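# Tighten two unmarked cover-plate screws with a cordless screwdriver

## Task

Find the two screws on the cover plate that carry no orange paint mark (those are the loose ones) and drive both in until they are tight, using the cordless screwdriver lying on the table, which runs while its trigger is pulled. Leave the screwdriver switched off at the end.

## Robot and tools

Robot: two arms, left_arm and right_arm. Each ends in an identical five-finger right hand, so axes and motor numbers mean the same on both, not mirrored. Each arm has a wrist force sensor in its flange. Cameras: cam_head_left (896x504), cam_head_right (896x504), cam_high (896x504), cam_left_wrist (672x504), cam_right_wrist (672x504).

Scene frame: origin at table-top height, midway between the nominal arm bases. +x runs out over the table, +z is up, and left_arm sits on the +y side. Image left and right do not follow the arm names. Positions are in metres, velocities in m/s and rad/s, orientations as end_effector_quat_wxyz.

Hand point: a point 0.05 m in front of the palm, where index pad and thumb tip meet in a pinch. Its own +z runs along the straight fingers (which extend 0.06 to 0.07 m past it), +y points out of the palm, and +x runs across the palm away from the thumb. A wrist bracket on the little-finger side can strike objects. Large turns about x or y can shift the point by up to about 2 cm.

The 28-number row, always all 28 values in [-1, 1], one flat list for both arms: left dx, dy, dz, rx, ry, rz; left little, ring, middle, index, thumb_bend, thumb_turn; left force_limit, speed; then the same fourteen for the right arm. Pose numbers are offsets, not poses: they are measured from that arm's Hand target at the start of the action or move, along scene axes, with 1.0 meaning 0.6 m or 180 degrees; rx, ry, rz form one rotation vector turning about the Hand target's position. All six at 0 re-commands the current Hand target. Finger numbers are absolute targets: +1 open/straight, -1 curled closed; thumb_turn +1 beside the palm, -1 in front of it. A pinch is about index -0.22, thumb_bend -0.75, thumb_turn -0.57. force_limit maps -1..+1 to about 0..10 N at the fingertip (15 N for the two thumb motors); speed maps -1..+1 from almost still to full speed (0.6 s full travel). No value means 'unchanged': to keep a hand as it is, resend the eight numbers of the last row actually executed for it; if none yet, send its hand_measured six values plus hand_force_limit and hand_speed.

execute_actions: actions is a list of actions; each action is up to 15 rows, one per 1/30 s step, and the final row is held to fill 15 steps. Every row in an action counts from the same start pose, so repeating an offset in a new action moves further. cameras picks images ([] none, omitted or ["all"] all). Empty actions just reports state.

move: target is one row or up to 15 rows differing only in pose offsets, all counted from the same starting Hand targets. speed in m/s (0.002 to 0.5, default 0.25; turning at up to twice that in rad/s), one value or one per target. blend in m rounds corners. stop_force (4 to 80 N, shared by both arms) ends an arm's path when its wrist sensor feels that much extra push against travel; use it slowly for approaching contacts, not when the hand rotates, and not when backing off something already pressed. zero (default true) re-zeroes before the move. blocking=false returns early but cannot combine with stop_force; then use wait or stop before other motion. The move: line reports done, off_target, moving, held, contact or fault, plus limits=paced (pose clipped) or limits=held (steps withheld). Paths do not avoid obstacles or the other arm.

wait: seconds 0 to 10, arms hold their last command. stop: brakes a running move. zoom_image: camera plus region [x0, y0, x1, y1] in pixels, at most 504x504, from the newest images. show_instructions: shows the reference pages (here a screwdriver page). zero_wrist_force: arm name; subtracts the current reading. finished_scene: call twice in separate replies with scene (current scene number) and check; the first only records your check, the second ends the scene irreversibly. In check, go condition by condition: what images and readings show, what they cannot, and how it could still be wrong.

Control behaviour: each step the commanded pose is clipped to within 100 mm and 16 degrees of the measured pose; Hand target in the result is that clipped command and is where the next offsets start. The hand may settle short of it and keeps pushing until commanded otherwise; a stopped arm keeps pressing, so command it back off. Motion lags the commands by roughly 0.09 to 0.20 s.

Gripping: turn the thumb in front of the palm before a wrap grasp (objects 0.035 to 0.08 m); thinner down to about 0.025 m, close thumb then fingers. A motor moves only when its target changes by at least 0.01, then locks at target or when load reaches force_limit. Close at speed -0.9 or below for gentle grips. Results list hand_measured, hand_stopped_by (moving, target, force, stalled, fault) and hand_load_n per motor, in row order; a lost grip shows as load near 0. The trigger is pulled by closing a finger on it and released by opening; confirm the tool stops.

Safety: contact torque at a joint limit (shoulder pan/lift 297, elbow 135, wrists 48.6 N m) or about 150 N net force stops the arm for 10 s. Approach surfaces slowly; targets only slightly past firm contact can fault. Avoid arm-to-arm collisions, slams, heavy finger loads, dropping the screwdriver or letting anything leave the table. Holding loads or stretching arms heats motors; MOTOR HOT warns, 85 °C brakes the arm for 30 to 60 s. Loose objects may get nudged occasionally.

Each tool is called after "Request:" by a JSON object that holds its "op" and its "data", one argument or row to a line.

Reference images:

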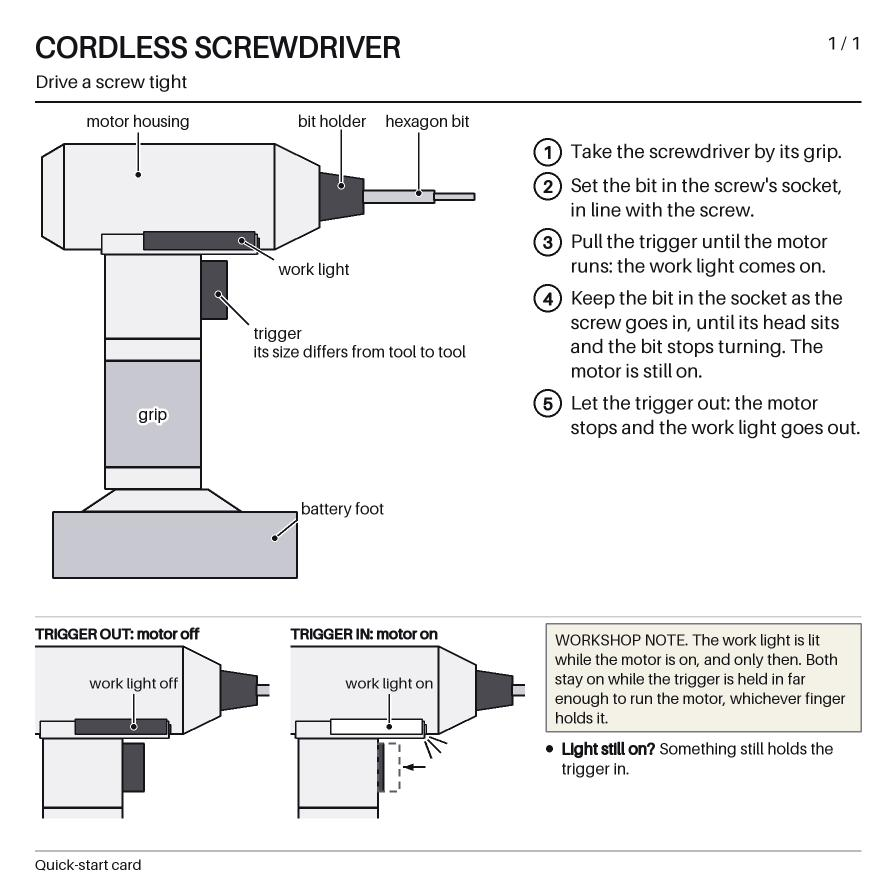

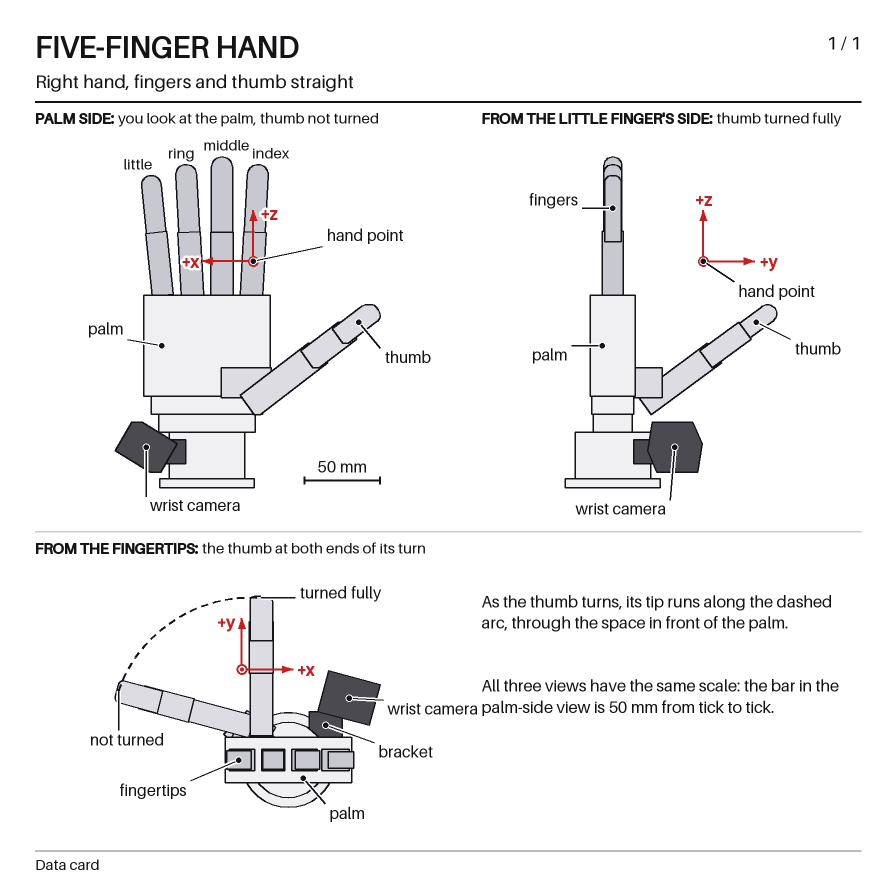

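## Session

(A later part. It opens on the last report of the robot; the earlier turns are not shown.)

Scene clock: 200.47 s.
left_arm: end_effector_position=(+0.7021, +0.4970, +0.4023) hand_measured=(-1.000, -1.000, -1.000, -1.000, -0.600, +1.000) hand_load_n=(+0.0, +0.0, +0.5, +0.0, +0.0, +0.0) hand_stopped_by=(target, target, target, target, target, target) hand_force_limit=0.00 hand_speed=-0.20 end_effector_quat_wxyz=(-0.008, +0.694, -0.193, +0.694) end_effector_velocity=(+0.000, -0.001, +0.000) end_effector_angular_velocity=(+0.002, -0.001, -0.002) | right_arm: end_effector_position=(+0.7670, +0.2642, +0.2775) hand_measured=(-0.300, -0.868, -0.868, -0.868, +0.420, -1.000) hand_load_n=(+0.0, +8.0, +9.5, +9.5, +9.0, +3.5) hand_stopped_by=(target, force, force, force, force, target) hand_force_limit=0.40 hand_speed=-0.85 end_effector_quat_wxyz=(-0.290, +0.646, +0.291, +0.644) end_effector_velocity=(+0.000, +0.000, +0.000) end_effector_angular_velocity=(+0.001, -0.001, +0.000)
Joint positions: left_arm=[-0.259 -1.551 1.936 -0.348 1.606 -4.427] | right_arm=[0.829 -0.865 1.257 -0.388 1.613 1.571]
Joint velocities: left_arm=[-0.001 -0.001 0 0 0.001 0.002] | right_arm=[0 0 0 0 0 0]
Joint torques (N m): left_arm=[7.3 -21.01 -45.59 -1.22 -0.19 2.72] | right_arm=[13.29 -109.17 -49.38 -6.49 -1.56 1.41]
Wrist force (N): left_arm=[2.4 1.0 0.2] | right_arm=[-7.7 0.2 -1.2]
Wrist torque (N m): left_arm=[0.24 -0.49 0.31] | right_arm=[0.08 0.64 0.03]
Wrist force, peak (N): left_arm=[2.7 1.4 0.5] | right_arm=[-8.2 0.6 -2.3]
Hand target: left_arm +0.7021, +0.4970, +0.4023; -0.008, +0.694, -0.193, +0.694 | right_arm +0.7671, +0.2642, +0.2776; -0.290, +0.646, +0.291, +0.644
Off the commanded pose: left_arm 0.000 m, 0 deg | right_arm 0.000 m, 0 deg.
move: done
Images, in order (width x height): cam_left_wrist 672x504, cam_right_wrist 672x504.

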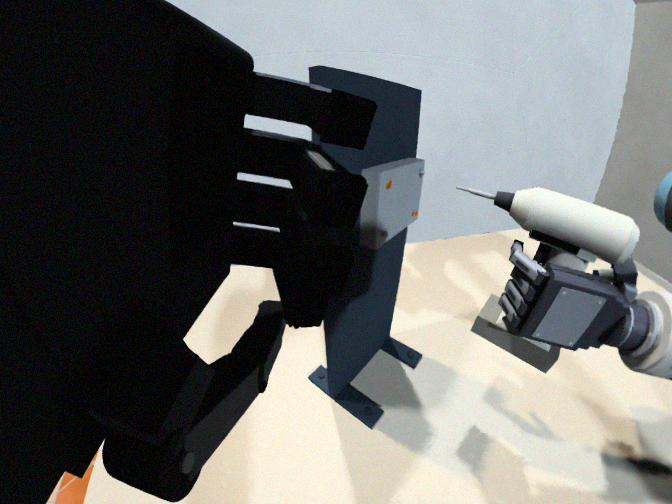

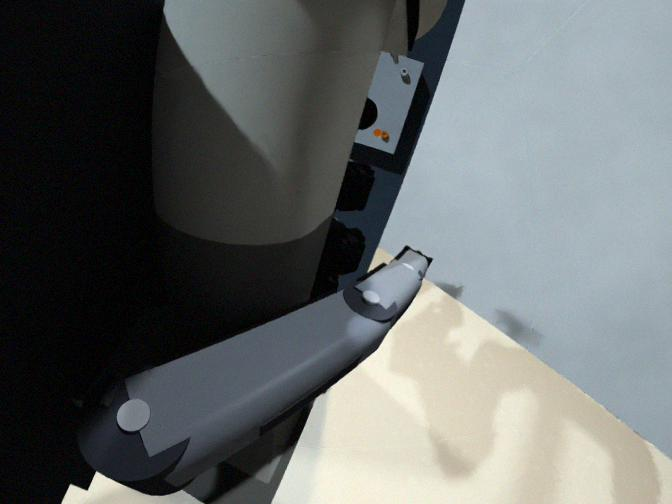

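Request:
{"op": "move", "data": {
  "target": [0,0,0,0,0,0,-1,-1,-1,-1,-0.6,1,0,-0.2,0.0468,0.0203,0.0067,0,0,0,-0.3,-0.95,-0.95,-0.95,-0.45,-1,0.4,-0.85],
  "speed": 0.04,
  "stop_force": 6,
  "cameras": ["cam_left_wrist","cam_right_wrist"]
}}

Request:
{"op": "zoom_image", "data": {
  "camera": "cam_right_wrist",
  "region": [375, 40, 435, 100]
}}

Request:
{"op": "zoom_image", "data": {
  "camera": "cam_left_wrist",
  "region": [390, 140, 510, 230]
}}

Scene clock: 204.00 s.
left_arm: end_effector_position=(+0.7021, +0.4970, +0.4023) hand_measured=(-1.000, -1.000, -1.000, -1.000, -0.600, +1.000) hand_load_n=(+0.0, +0.0, +0.0, +0.0, +0.0, +0.0) hand_stopped_by=(target, target, target, target, target, target) hand_force_limit=0.00 hand_speed=-0.20 end_effector_quat_wxyz=(-0.008, +0.694, -0.193, +0.694) end_effector_velocity=(+0.000, +0.000, -0.001) end_effector_angular_velocity=(+0.001, +0.000, +0.000) | right_arm: end_effector_position=(+0.7952, +0.2764, +0.2817) hand_measured=(-0.300, -0.868, -0.868, -0.868, +0.420, -1.000) hand_load_n=(+0.0, +8.0, +9.5, +9.0, +9.0, +3.5) hand_stopped_by=(target, force, force, force, force, target) hand_force_limit=0.40 hand_speed=-0.85 end_effector_quat_wxyz=(-0.290, +0.646, +0.291, +0.644) end_effector_velocity=(+0.000, +0.000, -0.001) end_effector_angular_velocity=(-0.001, +0.001, +0.000)
Joint positions: left_arm=[-0.259 -1.551 1.936 -0.348 1.606 -4.427] | right_arm=[0.814 -0.828 1.183 -0.352 1.598 1.571]
Joint velocities: left_arm=[0 0.001 0 -0.001 0 0.001] | right_arm=[0 0.001 0 0 0 0]
Joint torques (N m): left_arm=[8.31 -25.23 -39.16 -2.31 0.92 3.21] | right_arm=[15.37 -123.12 -42.59 -6.23 2.16 -0.95]
Wrist force (N): left_arm=[2.2 1.0 0.0] | right_arm=[-7.7 0.4 -1.1]
Wrist torque (N m): left_arm=[0.24 -0.43 0.29] | right_arm=[0.10 0.64 0.04]
Wrist force, peak (N): left_arm=[2.9 0.9 0.2] | right_arm=[-8.1 0.6 -1.1]
Hand target: left_arm +0.7021, +0.4970, +0.4023; -0.008, +0.694, -0.193, +0.694 | right_arm +0.7952, +0.2764, +0.2817; -0.290, +0.646, +0.291, +0.644
Off the commanded pose: left_arm 0.000 m, 0 deg | right_arm 0.000 m, 0 deg.
move: done
Images, in order (width x height): cam_left_wrist 672x504, cam_right_wrist 672x504.

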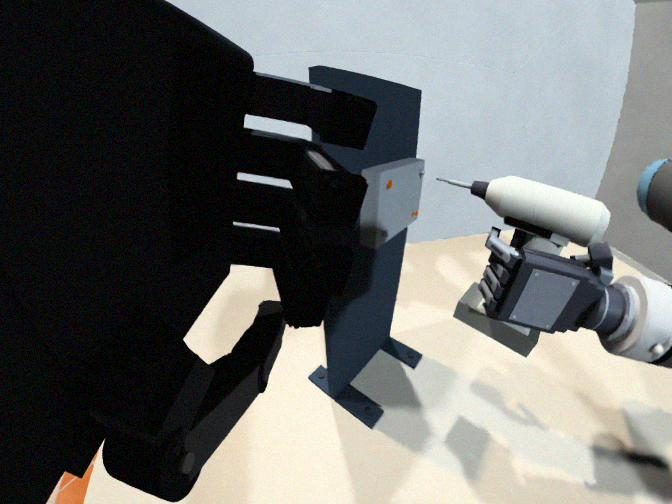

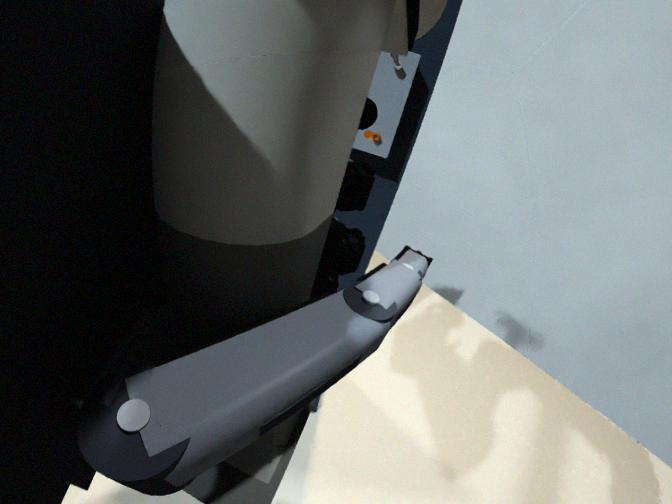

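Scaled by 8.400 from the camera's 672x504 image, which has a finer 960x720 frame.

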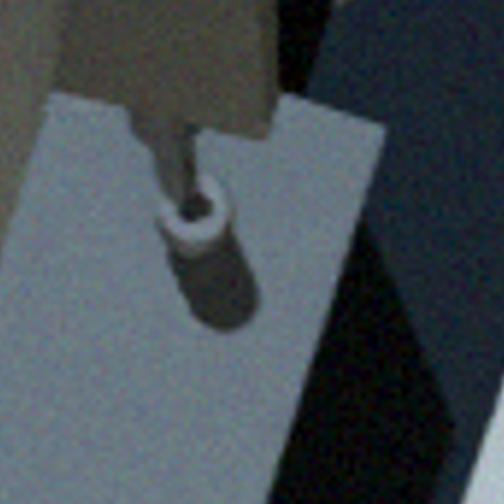

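Scaled by 4.200 from the camera's 672x504 image, which has a finer 960x720 frame.

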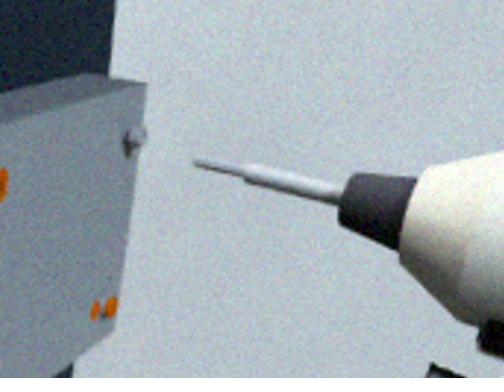

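Request:
{"op": "move", "data": {
  "target": [0,0,0,0,0,0,-1,-1,-1,-1,-0.6,1,0,-0.2,0.0144,0.00556,0.00633,0,0,0,-0.3,-0.95,-0.95,-0.95,-0.45,-1,0.4,-0.85],
  "speed": 0.02,
  "stop_force": 5,
  "cameras": ["cam_left_wrist","cam_right_wrist"]
}}

Request:
{"op": "zoom_image", "data": {
  "camera": "cam_right_wrist",
  "region": [375, 40, 435, 100]
}}

Request:
{"op": "zoom_image", "data": {
  "camera": "cam_left_wrist",
  "region": [390, 140, 510, 230]
}}

Scene clock: 206.33 s.
left_arm: end_effector_position=(+0.7021, +0.4970, +0.4023) hand_measured=(-1.000, -1.000, -1.000, -1.000, -0.600, +1.000) hand_load_n=(+0.0, +0.0, +0.0, +0.0, +0.0, +0.0) hand_stopped_by=(target, target, target, target, target, target) hand_force_limit=0.00 hand_speed=-0.20 end_effector_quat_wxyz=(-0.008, +0.694, -0.193, +0.694) end_effector_velocity=(+0.000, +0.000, +0.000) end_effector_angular_velocity=(+0.001, +0.000, +0.000) | right_arm: end_effector_position=(+0.8038, +0.2798, +0.2855) hand_measured=(-0.300, -0.868, -0.868, -0.868, +0.420, -1.000) hand_load_n=(+0.0, +7.5, +9.5, +9.5, +9.0, +4.0) hand_stopped_by=(target, force, force, force, force, target) hand_force_limit=0.40 hand_speed=-0.85 end_effector_quat_wxyz=(-0.290, +0.646, +0.291, +0.644) end_effector_velocity=(+0.000, +0.000, +0.001) end_effector_angular_velocity=(+0.001, -0.001, +0.000)
Joint positions: left_arm=[-0.259 -1.551 1.936 -0.348 1.606 -4.427] | right_arm=[0.809 -0.818 1.159 -0.338 1.594 1.571]
Joint velocities: left_arm=[0 0 0 0.001 0 0.001] | right_arm=[0 0 0 -0.001 0 0]
Joint torques (N m): left_arm=[7.78 -23.76 -35.42 -3.29 0.7 3.17] | right_arm=[14.43 -124.88 -42.88 -5.96 1.35 -0.73]
Wrist force (N): left_arm=[2.2 1.0 0.1] | right_arm=[-7.5 0.5 -1.3]
Wrist torque (N m): left_arm=[0.24 -0.45 0.30] | right_arm=[0.12 0.62 0.05]
Wrist force, peak (N): left_arm=[2.9 1.1 0.0] | right_arm=[-8.4 0.3 -1.5]
Hand target: left_arm +0.7021, +0.4970, +0.4023; -0.008, +0.694, -0.193, +0.694 | right_arm +0.8038, +0.2798, +0.2855; -0.290, +0.646, +0.291, +0.644
Off the commanded pose: left_arm 0.000 m, 0 deg | right_arm 0.000 m, 0 deg.
move: done
Images, in order (width x height): cam_left_wrist 672x504, cam_right_wrist 672x504.

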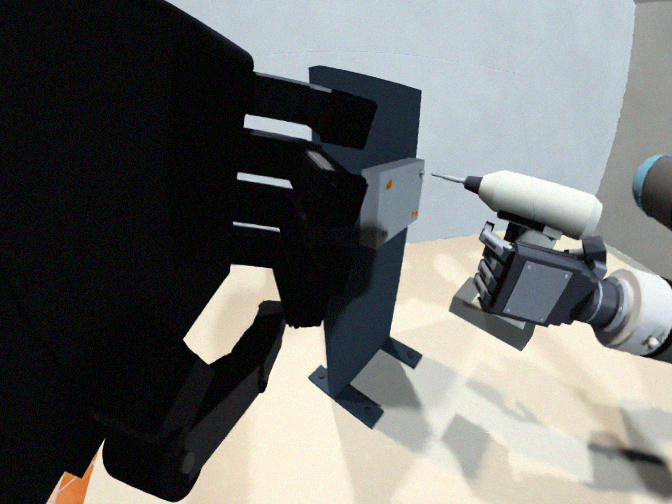

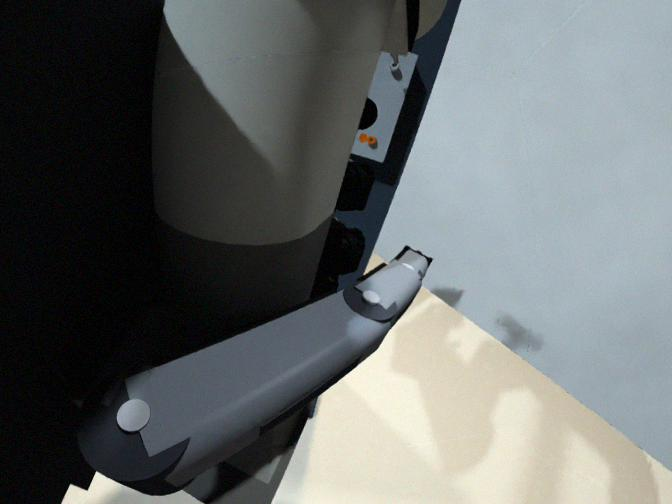

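Scaled by 8.400 from the camera's 672x504 image, which has a finer 960x720 frame.

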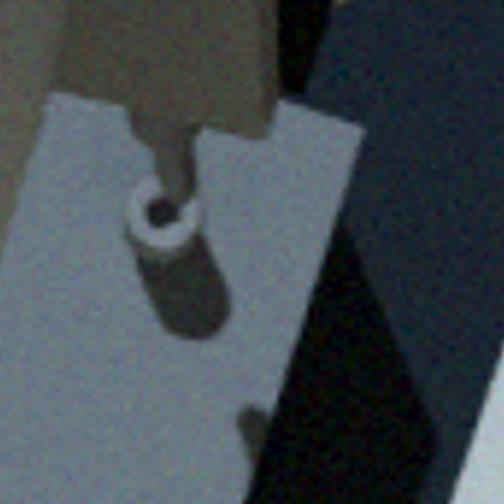

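Scaled by 4.200 from the camera's 672x504 image, which has a finer 960x720 frame.

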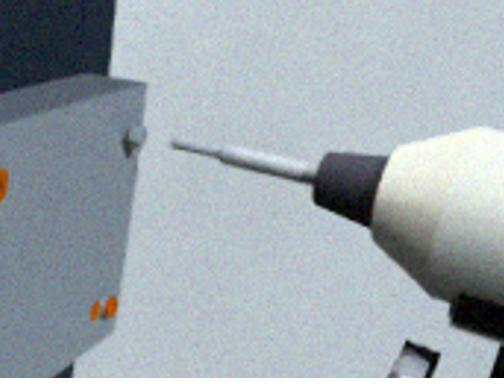

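Request:
{"op": "move", "data": {
  "target": [0,0,0,0,0,0,-1,-1,-1,-1,-0.6,1,0,-0.2,0.00646,0.0053,0.00133,0,0,0,-0.3,-0.95,-0.95,-0.95,-0.45,-1,0.4,-0.85],
  "speed": 0.01,
  "stop_force": 4,
  "cameras": ["cam_left_wrist","cam_right_wrist"]
}}

Request:
{"op": "zoom_image", "data": {
  "camera": "cam_right_wrist",
  "region": [380, 45, 420, 85]
}}

Request:
{"op": "zoom_image", "data": {
  "camera": "cam_left_wrist",
  "region": [410, 155, 450, 190]
}}

Scene clock: 209.27 s.
left_arm: end_effector_position=(+0.7021, +0.4970, +0.4023) hand_measured=(-1.000, -1.000, -1.000, -1.000, -0.600, +1.000) hand_load_n=(+0.0, +0.0, +0.0, +0.0, +0.0, +0.0) hand_stopped_by=(target, target, target, target, target, target) hand_force_limit=0.00 hand_speed=-0.20 end_effector_quat_wxyz=(-0.008, +0.694, -0.193, +0.694) end_effector_velocity=(+0.000, +0.000, +0.000) end_effector_angular_velocity=(-0.001, -0.001, -0.001) | right_arm: end_effector_position=(+0.8077, +0.2830, +0.2863) hand_measured=(-0.300, -0.868, -0.868, -0.868, +0.420, -1.000) hand_load_n=(+0.0, +8.0, +9.5, +9.0, +9.5, +3.5) hand_stopped_by=(target, force, force, force, force, target) hand_force_limit=0.40 hand_speed=-0.85 end_effector_quat_wxyz=(-0.290, +0.646, +0.291, +0.644) end_effector_velocity=(+0.000, +0.000, +0.000) end_effector_angular_velocity=(+0.000, +0.000, +0.000)
Joint positions: left_arm=[-0.259 -1.551 1.936 -0.348 1.606 -4.427] | right_arm=[0.808 -0.811 1.144 -0.33 1.593 1.571]
Joint velocities: left_arm=[0 0 0 -0.001 0.001 -0.001] | right_arm=[0 0 0 0 0 0]
Joint torques (N m): left_arm=[9.77 -18.56 -30.7 -4.12 1.17 2.74] | right_arm=[-14.24 -125.86 -42.46 -6.43 0.58 -0.77]
Wrist force (N): left_arm=[2.4 0.8 0.0] | right_arm=[-7.3 0.2 -1.0]
Wrist torque (N m): left_arm=[0.22 -0.47 0.30] | right_arm=[0.06 0.59 0.05]
Wrist force, peak (N): left_arm=[2.6 1.4 0.4] | right_arm=[-8.2 0.6 -1.2]
Hand target: left_arm +0.7021, +0.4970, +0.4023; -0.008, +0.694, -0.193, +0.694 | right_arm +0.8077, +0.2830, +0.2863; -0.290, +0.646, +0.291, +0.644
Off the commanded pose: left_arm 0.000 m, 0 deg | right_arm 0.000 m, 0 deg.
move: done
Images, in order (width x height): cam_left_wrist 672x504, cam_right_wrist 672x504.

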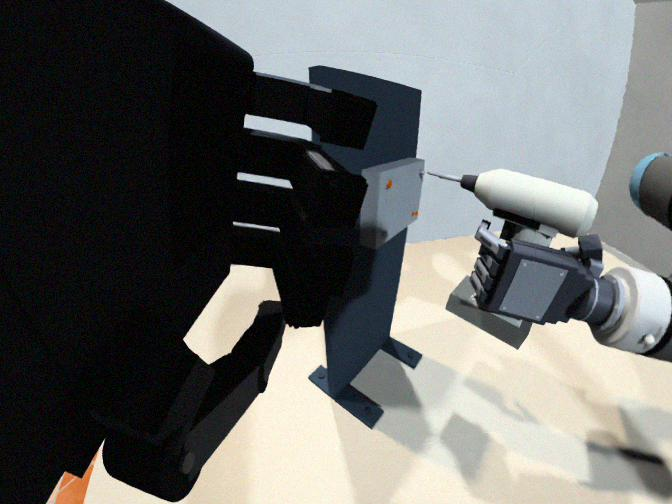

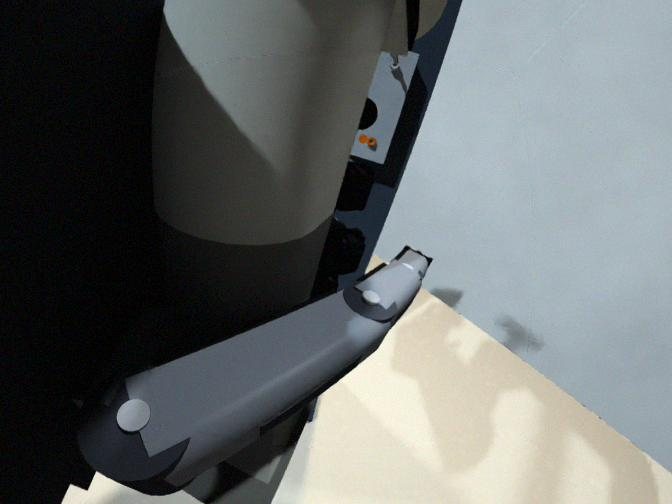

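Scaled by 12.600 from the camera's 672x504 image, which has a finer 960x720 frame.

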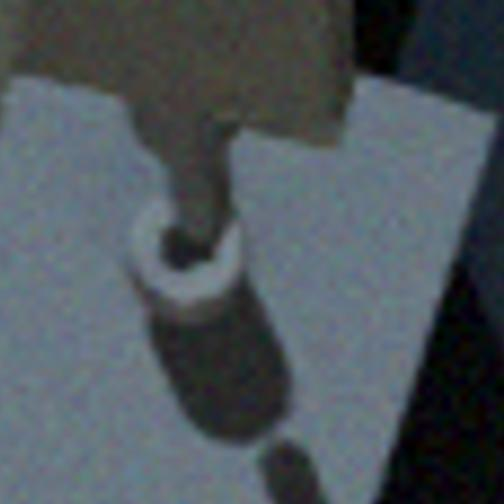

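Scaled by 12.600 from the camera's 672x504 image, which has a finer 960x720 frame.

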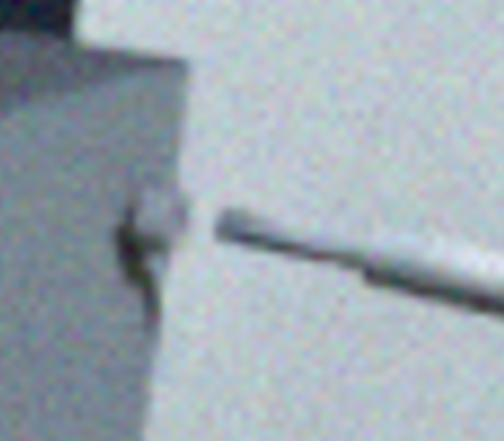

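Request:
{"op": "move", "data": {
  "target": [0,0,0,0,0,0,-1,-1,-1,-1,-0.6,1,0,-0.2,0.00344,0.00381,0.00117,0,0,0,-0.3,-0.95,-0.95,-0.95,-0.45,-1,0.4,-0.85],
  "speed": 0.01,
  "stop_force": 4,
  "cameras": ["cam_left_wrist","cam_right_wrist"]
}}

Request:
{"op": "zoom_image", "data": {
  "camera": "cam_right_wrist",
  "region": [380, 45, 420, 85]
}}

Request:
{"op": "zoom_image", "data": {
  "camera": "cam_left_wrist",
  "region": [410, 155, 450, 190]
}}

Scene clock: 210.83 s.
left_arm: end_effector_position=(+0.7021, +0.4970, +0.4023) hand_measured=(-1.000, -1.000, -1.000, -1.000, -0.600, +1.000) hand_load_n=(+0.0, +0.0, +0.0, +0.0, +0.0, +0.0) hand_stopped_by=(target, target, target, target, target, target) hand_force_limit=0.00 hand_speed=-0.20 end_effector_quat_wxyz=(-0.008, +0.694, -0.193, +0.694) end_effector_velocity=(+0.000, +0.000, -0.001) end_effector_angular_velocity=(+0.000, +0.001, +0.000) | right_arm: end_effector_position=(+0.8098, +0.2853, +0.2869) hand_measured=(-0.300, -0.868, -0.868, -0.868, +0.420, -1.000) hand_load_n=(+0.0, +8.0, +9.5, +9.0, +9.5, +3.5) hand_stopped_by=(target, force, force, force, force, target) hand_force_limit=0.40 hand_speed=-0.85 end_effector_quat_wxyz=(-0.290, +0.646, +0.291, +0.644) end_effector_velocity=(+0.000, +0.000, +0.000) end_effector_angular_velocity=(+0.000, +0.000, +0.000)
Joint positions: left_arm=[-0.259 -1.551 1.936 -0.348 1.606 -4.427] | right_arm=[0.808 -0.806 1.134 -0.325 1.593 1.571]
Joint velocities: left_arm=[0 0.001 0 0.001 0 0] | right_arm=[0 0 0 -0.001 0 0]
Joint torques (N m): left_arm=[6.06 -22.92 -28.92 -5.2 0.67 3.1] | right_arm=[-12.54 -125.49 -41.84 -6.6 -1.24 -0.56]
Wrist force (N): left_arm=[2.4 0.8 0.2] | right_arm=[-7.7 0.7 -1.0]
Wrist torque (N m): left_arm=[0.20 -0.47 0.30] | right_arm=[0.14 0.64 0.04]
Wrist force, peak (N): left_arm=[2.9 1.2 0.0] | right_arm=[-8.0 0.5 -1.0]
Hand target: left_arm +0.7021, +0.4970, +0.4023; -0.008, +0.694, -0.193, +0.694 | right_arm +0.8098, +0.2853, +0.2870; -0.290, +0.646, +0.291, +0.644
Off the commanded pose: left_arm 0.000 m, 0 deg | right_arm 0.000 m, 0 deg.
move: done
Images, in order (width x height): cam_left_wrist 672x504, cam_right_wrist 672x504.

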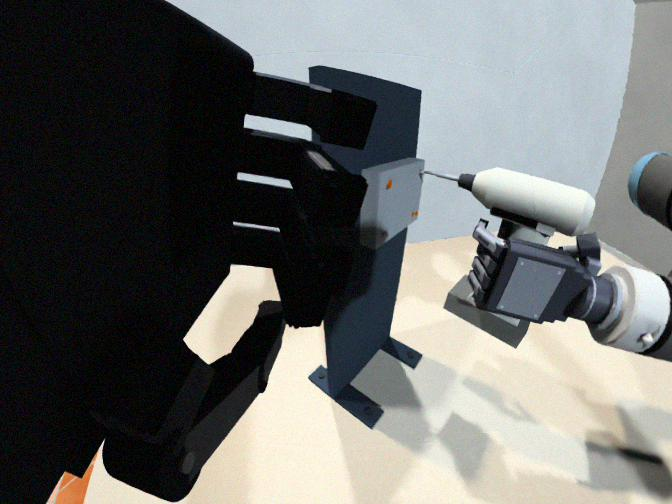

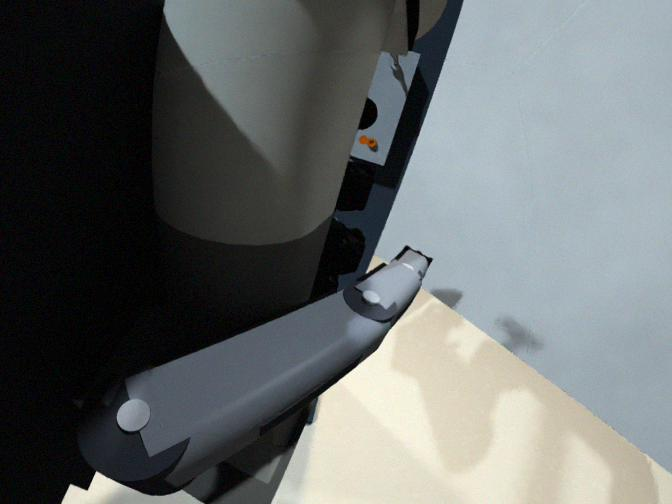

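Scaled by 12.600 from the camera's 672x504 image, which has a finer 960x720 frame.

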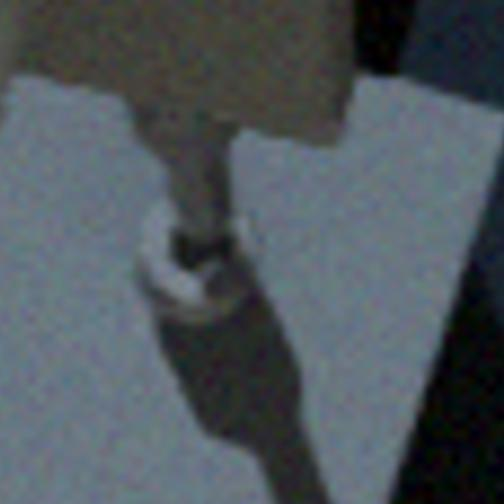

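Scaled by 12.600 from the camera's 672x504 image, which has a finer 960x720 frame.

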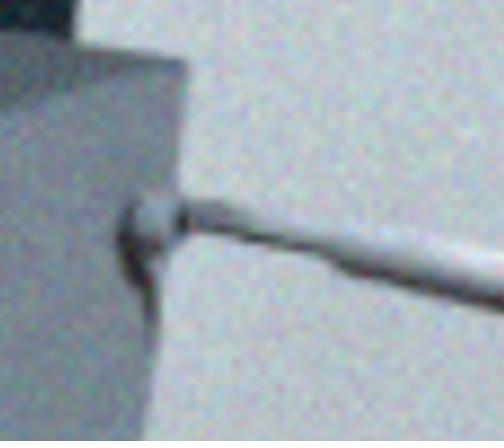

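Request:
{"op": "move", "data": {
  "target": [0,0,0,0,0,0,-1,-1,-1,-1,-0.6,1,0,-0.2,0.0109,0.0076,0,0,0,0,-0.3,-0.95,-0.95,-0.95,-0.45,-1,0.4,-0.85],
  "speed": 0.006,
  "stop_force": 4,
  "cameras": ["cam_left_wrist","cam_right_wrist"]
}}

Request:
{"op": "zoom_image", "data": {
  "camera": "cam_right_wrist",
  "region": [380, 45, 420, 85]
}}

Request:
{"op": "zoom_image", "data": {
  "camera": "cam_left_wrist",
  "region": [410, 155, 450, 190]
}}

Scene clock: 212.13 s.
left_arm: end_effector_position=(+0.7021, +0.4970, +0.4023) hand_measured=(-1.000, -1.000, -1.000, -1.000, -0.600, +1.000) hand_load_n=(+0.0, +0.0, +0.0, +0.0, +0.0, +0.0) hand_stopped_by=(target, target, target, target, target, target) hand_force_limit=0.00 hand_speed=-0.20 end_effector_quat_wxyz=(-0.008, +0.694, -0.193, +0.694) end_effector_velocity=(+0.000, +0.000, +0.001) end_effector_angular_velocity=(-0.001, -0.001, +0.001) | right_arm: end_effector_position=(+0.8110, +0.2861, +0.2871) hand_measured=(-0.300, -0.868, -0.868, -0.868, +0.420, -1.000) hand_load_n=(+0.0, +7.5, +9.5, +10.0, +8.5, +4.5) hand_stopped_by=(target, force, force, force, force, target) hand_force_limit=0.40 hand_speed=-0.85 end_effector_quat_wxyz=(-0.290, +0.646, +0.291, +0.644) end_effector_velocity=(+0.000, +0.000, +0.001) end_effector_angular_velocity=(+0.001, -0.001, +0.000)
Joint positions: left_arm=[-0.259 -1.551 1.936 -0.348 1.606 -4.427] | right_arm=[0.808 -0.804 1.13 -0.323 1.592 1.571]
Joint velocities: left_arm=[0.001 -0.001 0 0 0 -0.001] | right_arm=[0 -0.001 0 0 0 0]
Joint torques (N m): left_arm=[8.98 -20.52 -29.46 -5.17 0.6 2.99] | right_arm=[5.15 -126.91 -41.94 -6.41 1.4 -0.59]
Wrist force (N): left_arm=[2.4 0.9 0.0] | right_arm=[-7.9 0.7 -0.8]
Wrist torque (N m): left_arm=[0.23 -0.46 0.30] | right_arm=[0.13 0.66 0.03]
Wrist force, peak (N): left_arm=[2.8 1.1 0.0] | right_arm=[-8.5 -1.2 -5.7]
Hand target: left_arm +0.7021, +0.4970, +0.4023; -0.008, +0.694, -0.193, +0.694 | right_arm +0.8110, +0.2861, +0.2871; -0.290, +0.646, +0.291, +0.644
Off the commanded pose: left_arm 0.000 m, 0 deg | right_arm 0.006 m, 0 deg.
move: contact (right_arm)
Images, in order (width x height): cam_left_wrist 672x504, cam_right_wrist 672x504.

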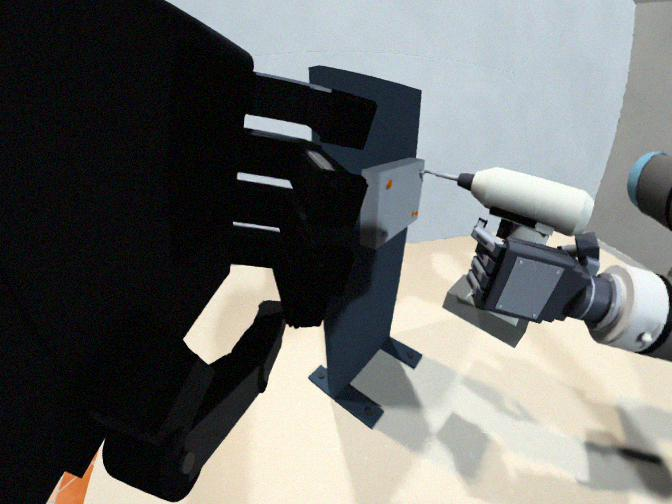

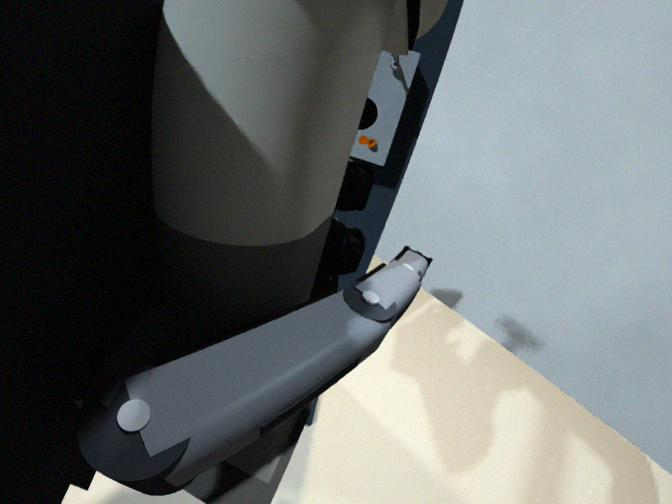

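Scaled by 12.600 from the camera's 672x504 image, which has a finer 960x720 frame.

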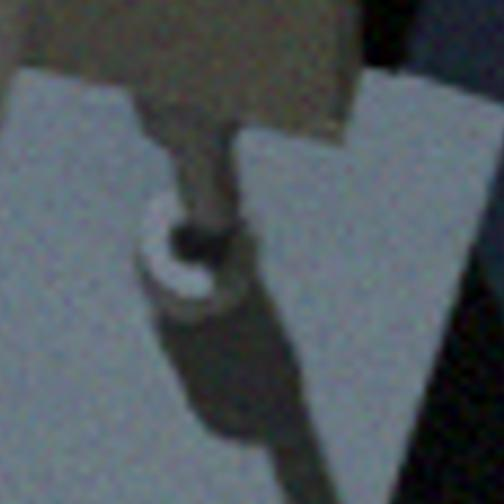

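Scaled by 12.600 from the camera's 672x504 image, which has a finer 960x720 frame.

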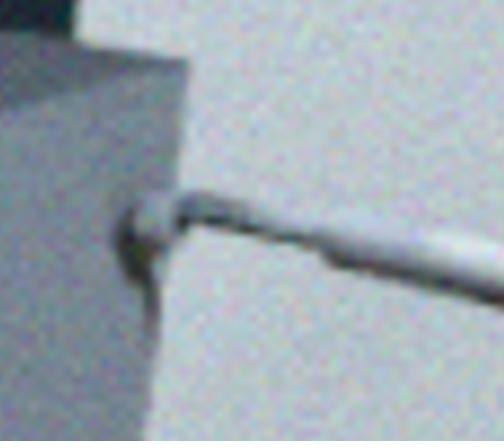

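Request:
{"op": "move", "data": {
  "target": [
    [0,0,0,0,0,0,-1,-1,-1,-1,-0.6,1,0,-0.2,-0.0027,-0.0019,0,0,0,0,-0.3,-0.95,-0.95,-0.95,-0.45,-1,0.4,-0.85],
    [0,0,0,0,0,0,-1,-1,-1,-1,-0.6,1,0,-0.2,-0.0032,-0.0012,-0.0012,0,0,0,-0.3,-0.95,-0.95,-0.95,-0.45,-1,0.4,-0.85]
  ],
  "speed": 0.008,
  "cameras": []
}}

Request:
{"op": "move", "data": {
  "target": [0,0,0,0,0,0,-1,-1,-1,-1,-0.6,1,0,-0.2,0.0109,0.0076,0,0,0,0,-0.3,-0.95,-0.95,-0.95,-0.45,-1,0.4,-0.85],
  "speed": 0.006,
  "stop_force": 4,
  "cameras": ["cam_left_wrist","cam_right_wrist"]
}}

Request:
{"op": "zoom_image", "data": {
  "camera": "cam_right_wrist",
  "region": [380, 45, 420, 85]
}}

Request:
{"op": "zoom_image", "data": {
  "camera": "cam_left_wrist",
  "region": [410, 155, 450, 190]
}}

Scene clock: 213.53 s.
left_arm: end_effector_position=(+0.7021, +0.4970, +0.4023) hand_measured=(-1.000, -1.000, -1.000, -1.000, -0.600, +1.000) hand_load_n=(+0.0, +0.0, +0.0, +0.0, +0.0, +0.0) hand_stopped_by=(target, target, target, target, target, target) hand_force_limit=0.00 hand_speed=-0.20 end_effector_quat_wxyz=(-0.008, +0.694, -0.193, +0.694) end_effector_velocity=(+0.000, -0.001, +0.000) end_effector_angular_velocity=(+0.001, -0.001, +0.000) | right_arm: end_effector_position=(+0.8090, +0.2854, +0.2863) hand_measured=(-0.300, -0.868, -0.868, -0.868, +0.420, -1.000) hand_load_n=(+0.0, +7.5, +9.5, +10.0, +8.5, +4.5) hand_stopped_by=(target, force, force, force, force, target) hand_force_limit=0.40 hand_speed=-0.85 end_effector_quat_wxyz=(-0.290, +0.646, +0.291, +0.644) end_effector_velocity=(+0.000, +0.000, +0.002) end_effector_angular_velocity=(+0.002, -0.001, +0.000)
Joint positions: left_arm=[-0.259 -1.551 1.936 -0.348 1.606 -4.427] | right_arm=[0.809 -0.806 1.135 -0.327 1.593 1.571]
Joint velocities: left_arm=[-0.001 0 0 -0.001 -0.001 0.001] | right_arm=[0 -0.001 0 0 0 0]
Joint torques (N m): left_arm=[4.67 -23.1 -30.73 -4.99 0.84 2.98] | right_arm=[9.54 -110.38 -53.76 -6.1 1.71 -0.82]
Wrist force (N): left_arm=[2.6 1.1 0.2] | right_arm=[-7.5 0.8 -1.4]
Wrist torque (N m): left_arm=[0.25 -0.51 0.32] | right_arm=[0.19 0.63 0.06]
Wrist force, peak (N): left_arm=[2.7 1.2 0.2] | right_arm=[-7.9 0.8 -1.4]
Hand target: left_arm +0.7021, +0.4970, +0.4023; -0.008, +0.694, -0.193, +0.694 | right_arm +0.8090, +0.2854, +0.2863; -0.290, +0.646, +0.291, +0.644
Off the commanded pose: left_arm 0.000 m, 0 deg | right_arm 0.000 m, 0 deg.
move: done
No camera images: "cameras" was empty.

Scene clock: 215.33 s.
left_arm: end_effector_position=(+0.7021, +0.4970, +0.4023) hand_measured=(-1.000, -1.000, -1.000, -1.000, -0.600, +1.000) hand_load_n=(+0.0, +0.0, +0.0, +0.0, +0.0, +0.0) hand_stopped_by=(target, target, target, target, target, target) hand_force_limit=0.00 hand_speed=-0.20 end_effector_quat_wxyz=(-0.008, +0.694, -0.193, +0.694) end_effector_velocity=(+0.000, -0.001, +0.000) end_effector_angular_velocity=(+0.001, +0.000, -0.002) | right_arm: end_effector_position=(+0.8108, +0.2867, +0.2863) hand_measured=(-0.300, -0.868, -0.868, -0.868, +0.420, -1.000) hand_load_n=(+0.0, +7.0, +9.5, +10.0, +8.5, +5.0) hand_stopped_by=(target, force, force, force, force, target) hand_force_limit=0.40 hand_speed=-0.85 end_effector_quat_wxyz=(-0.290, +0.646, +0.291, +0.644) end_effector_velocity=(+0.000, +0.000, +0.002) end_effector_angular_velocity=(+0.002, -0.002, +0.000)
Joint positions: left_arm=[-0.259 -1.551 1.936 -0.348 1.606 -4.427] | right_arm=[0.809 -0.802 1.129 -0.324 1.593 1.571]
Joint velocities: left_arm=[-0.001 0 0 0 0.001 0.001] | right_arm=[0 -0.001 0 -0.001 0 0]
Joint torques (N m): left_arm=[9.51 -24.05 -28.96 -4.36 1.15 3] | right_arm=[13.81 -126.02 -42.68 -5.98 1.56 -0.85]
Wrist force (N): left_arm=[2.5 1.3 0.2] | right_arm=[-7.7 0.4 -1.1]
Wrist torque (N m): left_arm=[0.28 -0.48 0.32] | right_arm=[0.10 0.64 0.03]
Wrist force, peak (N): left_arm=[2.7 1.1 -0.1] | right_arm=[-8.8 -1.7 -6.8]
Hand target: left_arm +0.7021, +0.4970, +0.4023; -0.008, +0.694, -0.193, +0.694 | right_arm +0.8107, +0.2867, +0.2864; -0.290, +0.646, +0.291, +0.644
Off the commanded pose: left_arm 0.000 m, 0 deg | right_arm 0.006 m, 0 deg.
move: contact (right_arm)
Images, in order (width x height): cam_left_wrist 672x504, cam_right_wrist 672x504.

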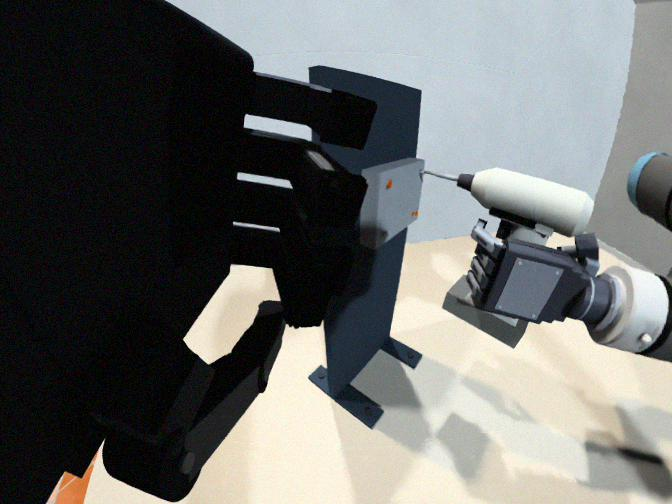

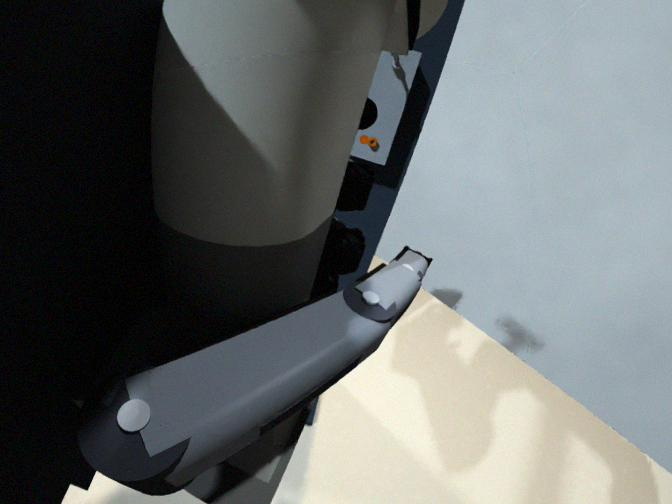

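Scaled by 12.600 from the camera's 672x504 image, which has a finer 960x720 frame.

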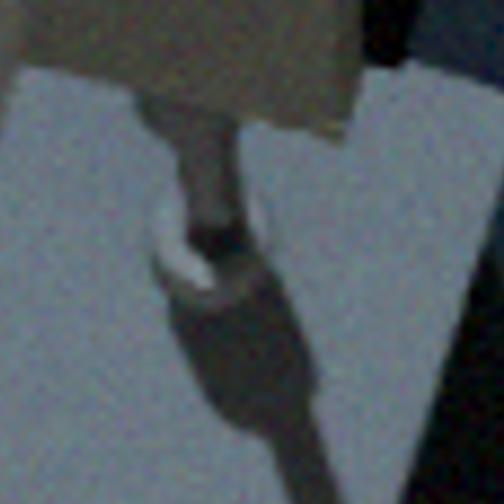

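Scaled by 12.600 from the camera's 672x504 image, which has a finer 960x720 frame.

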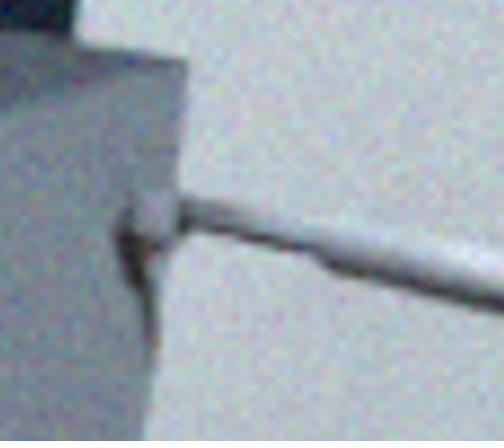

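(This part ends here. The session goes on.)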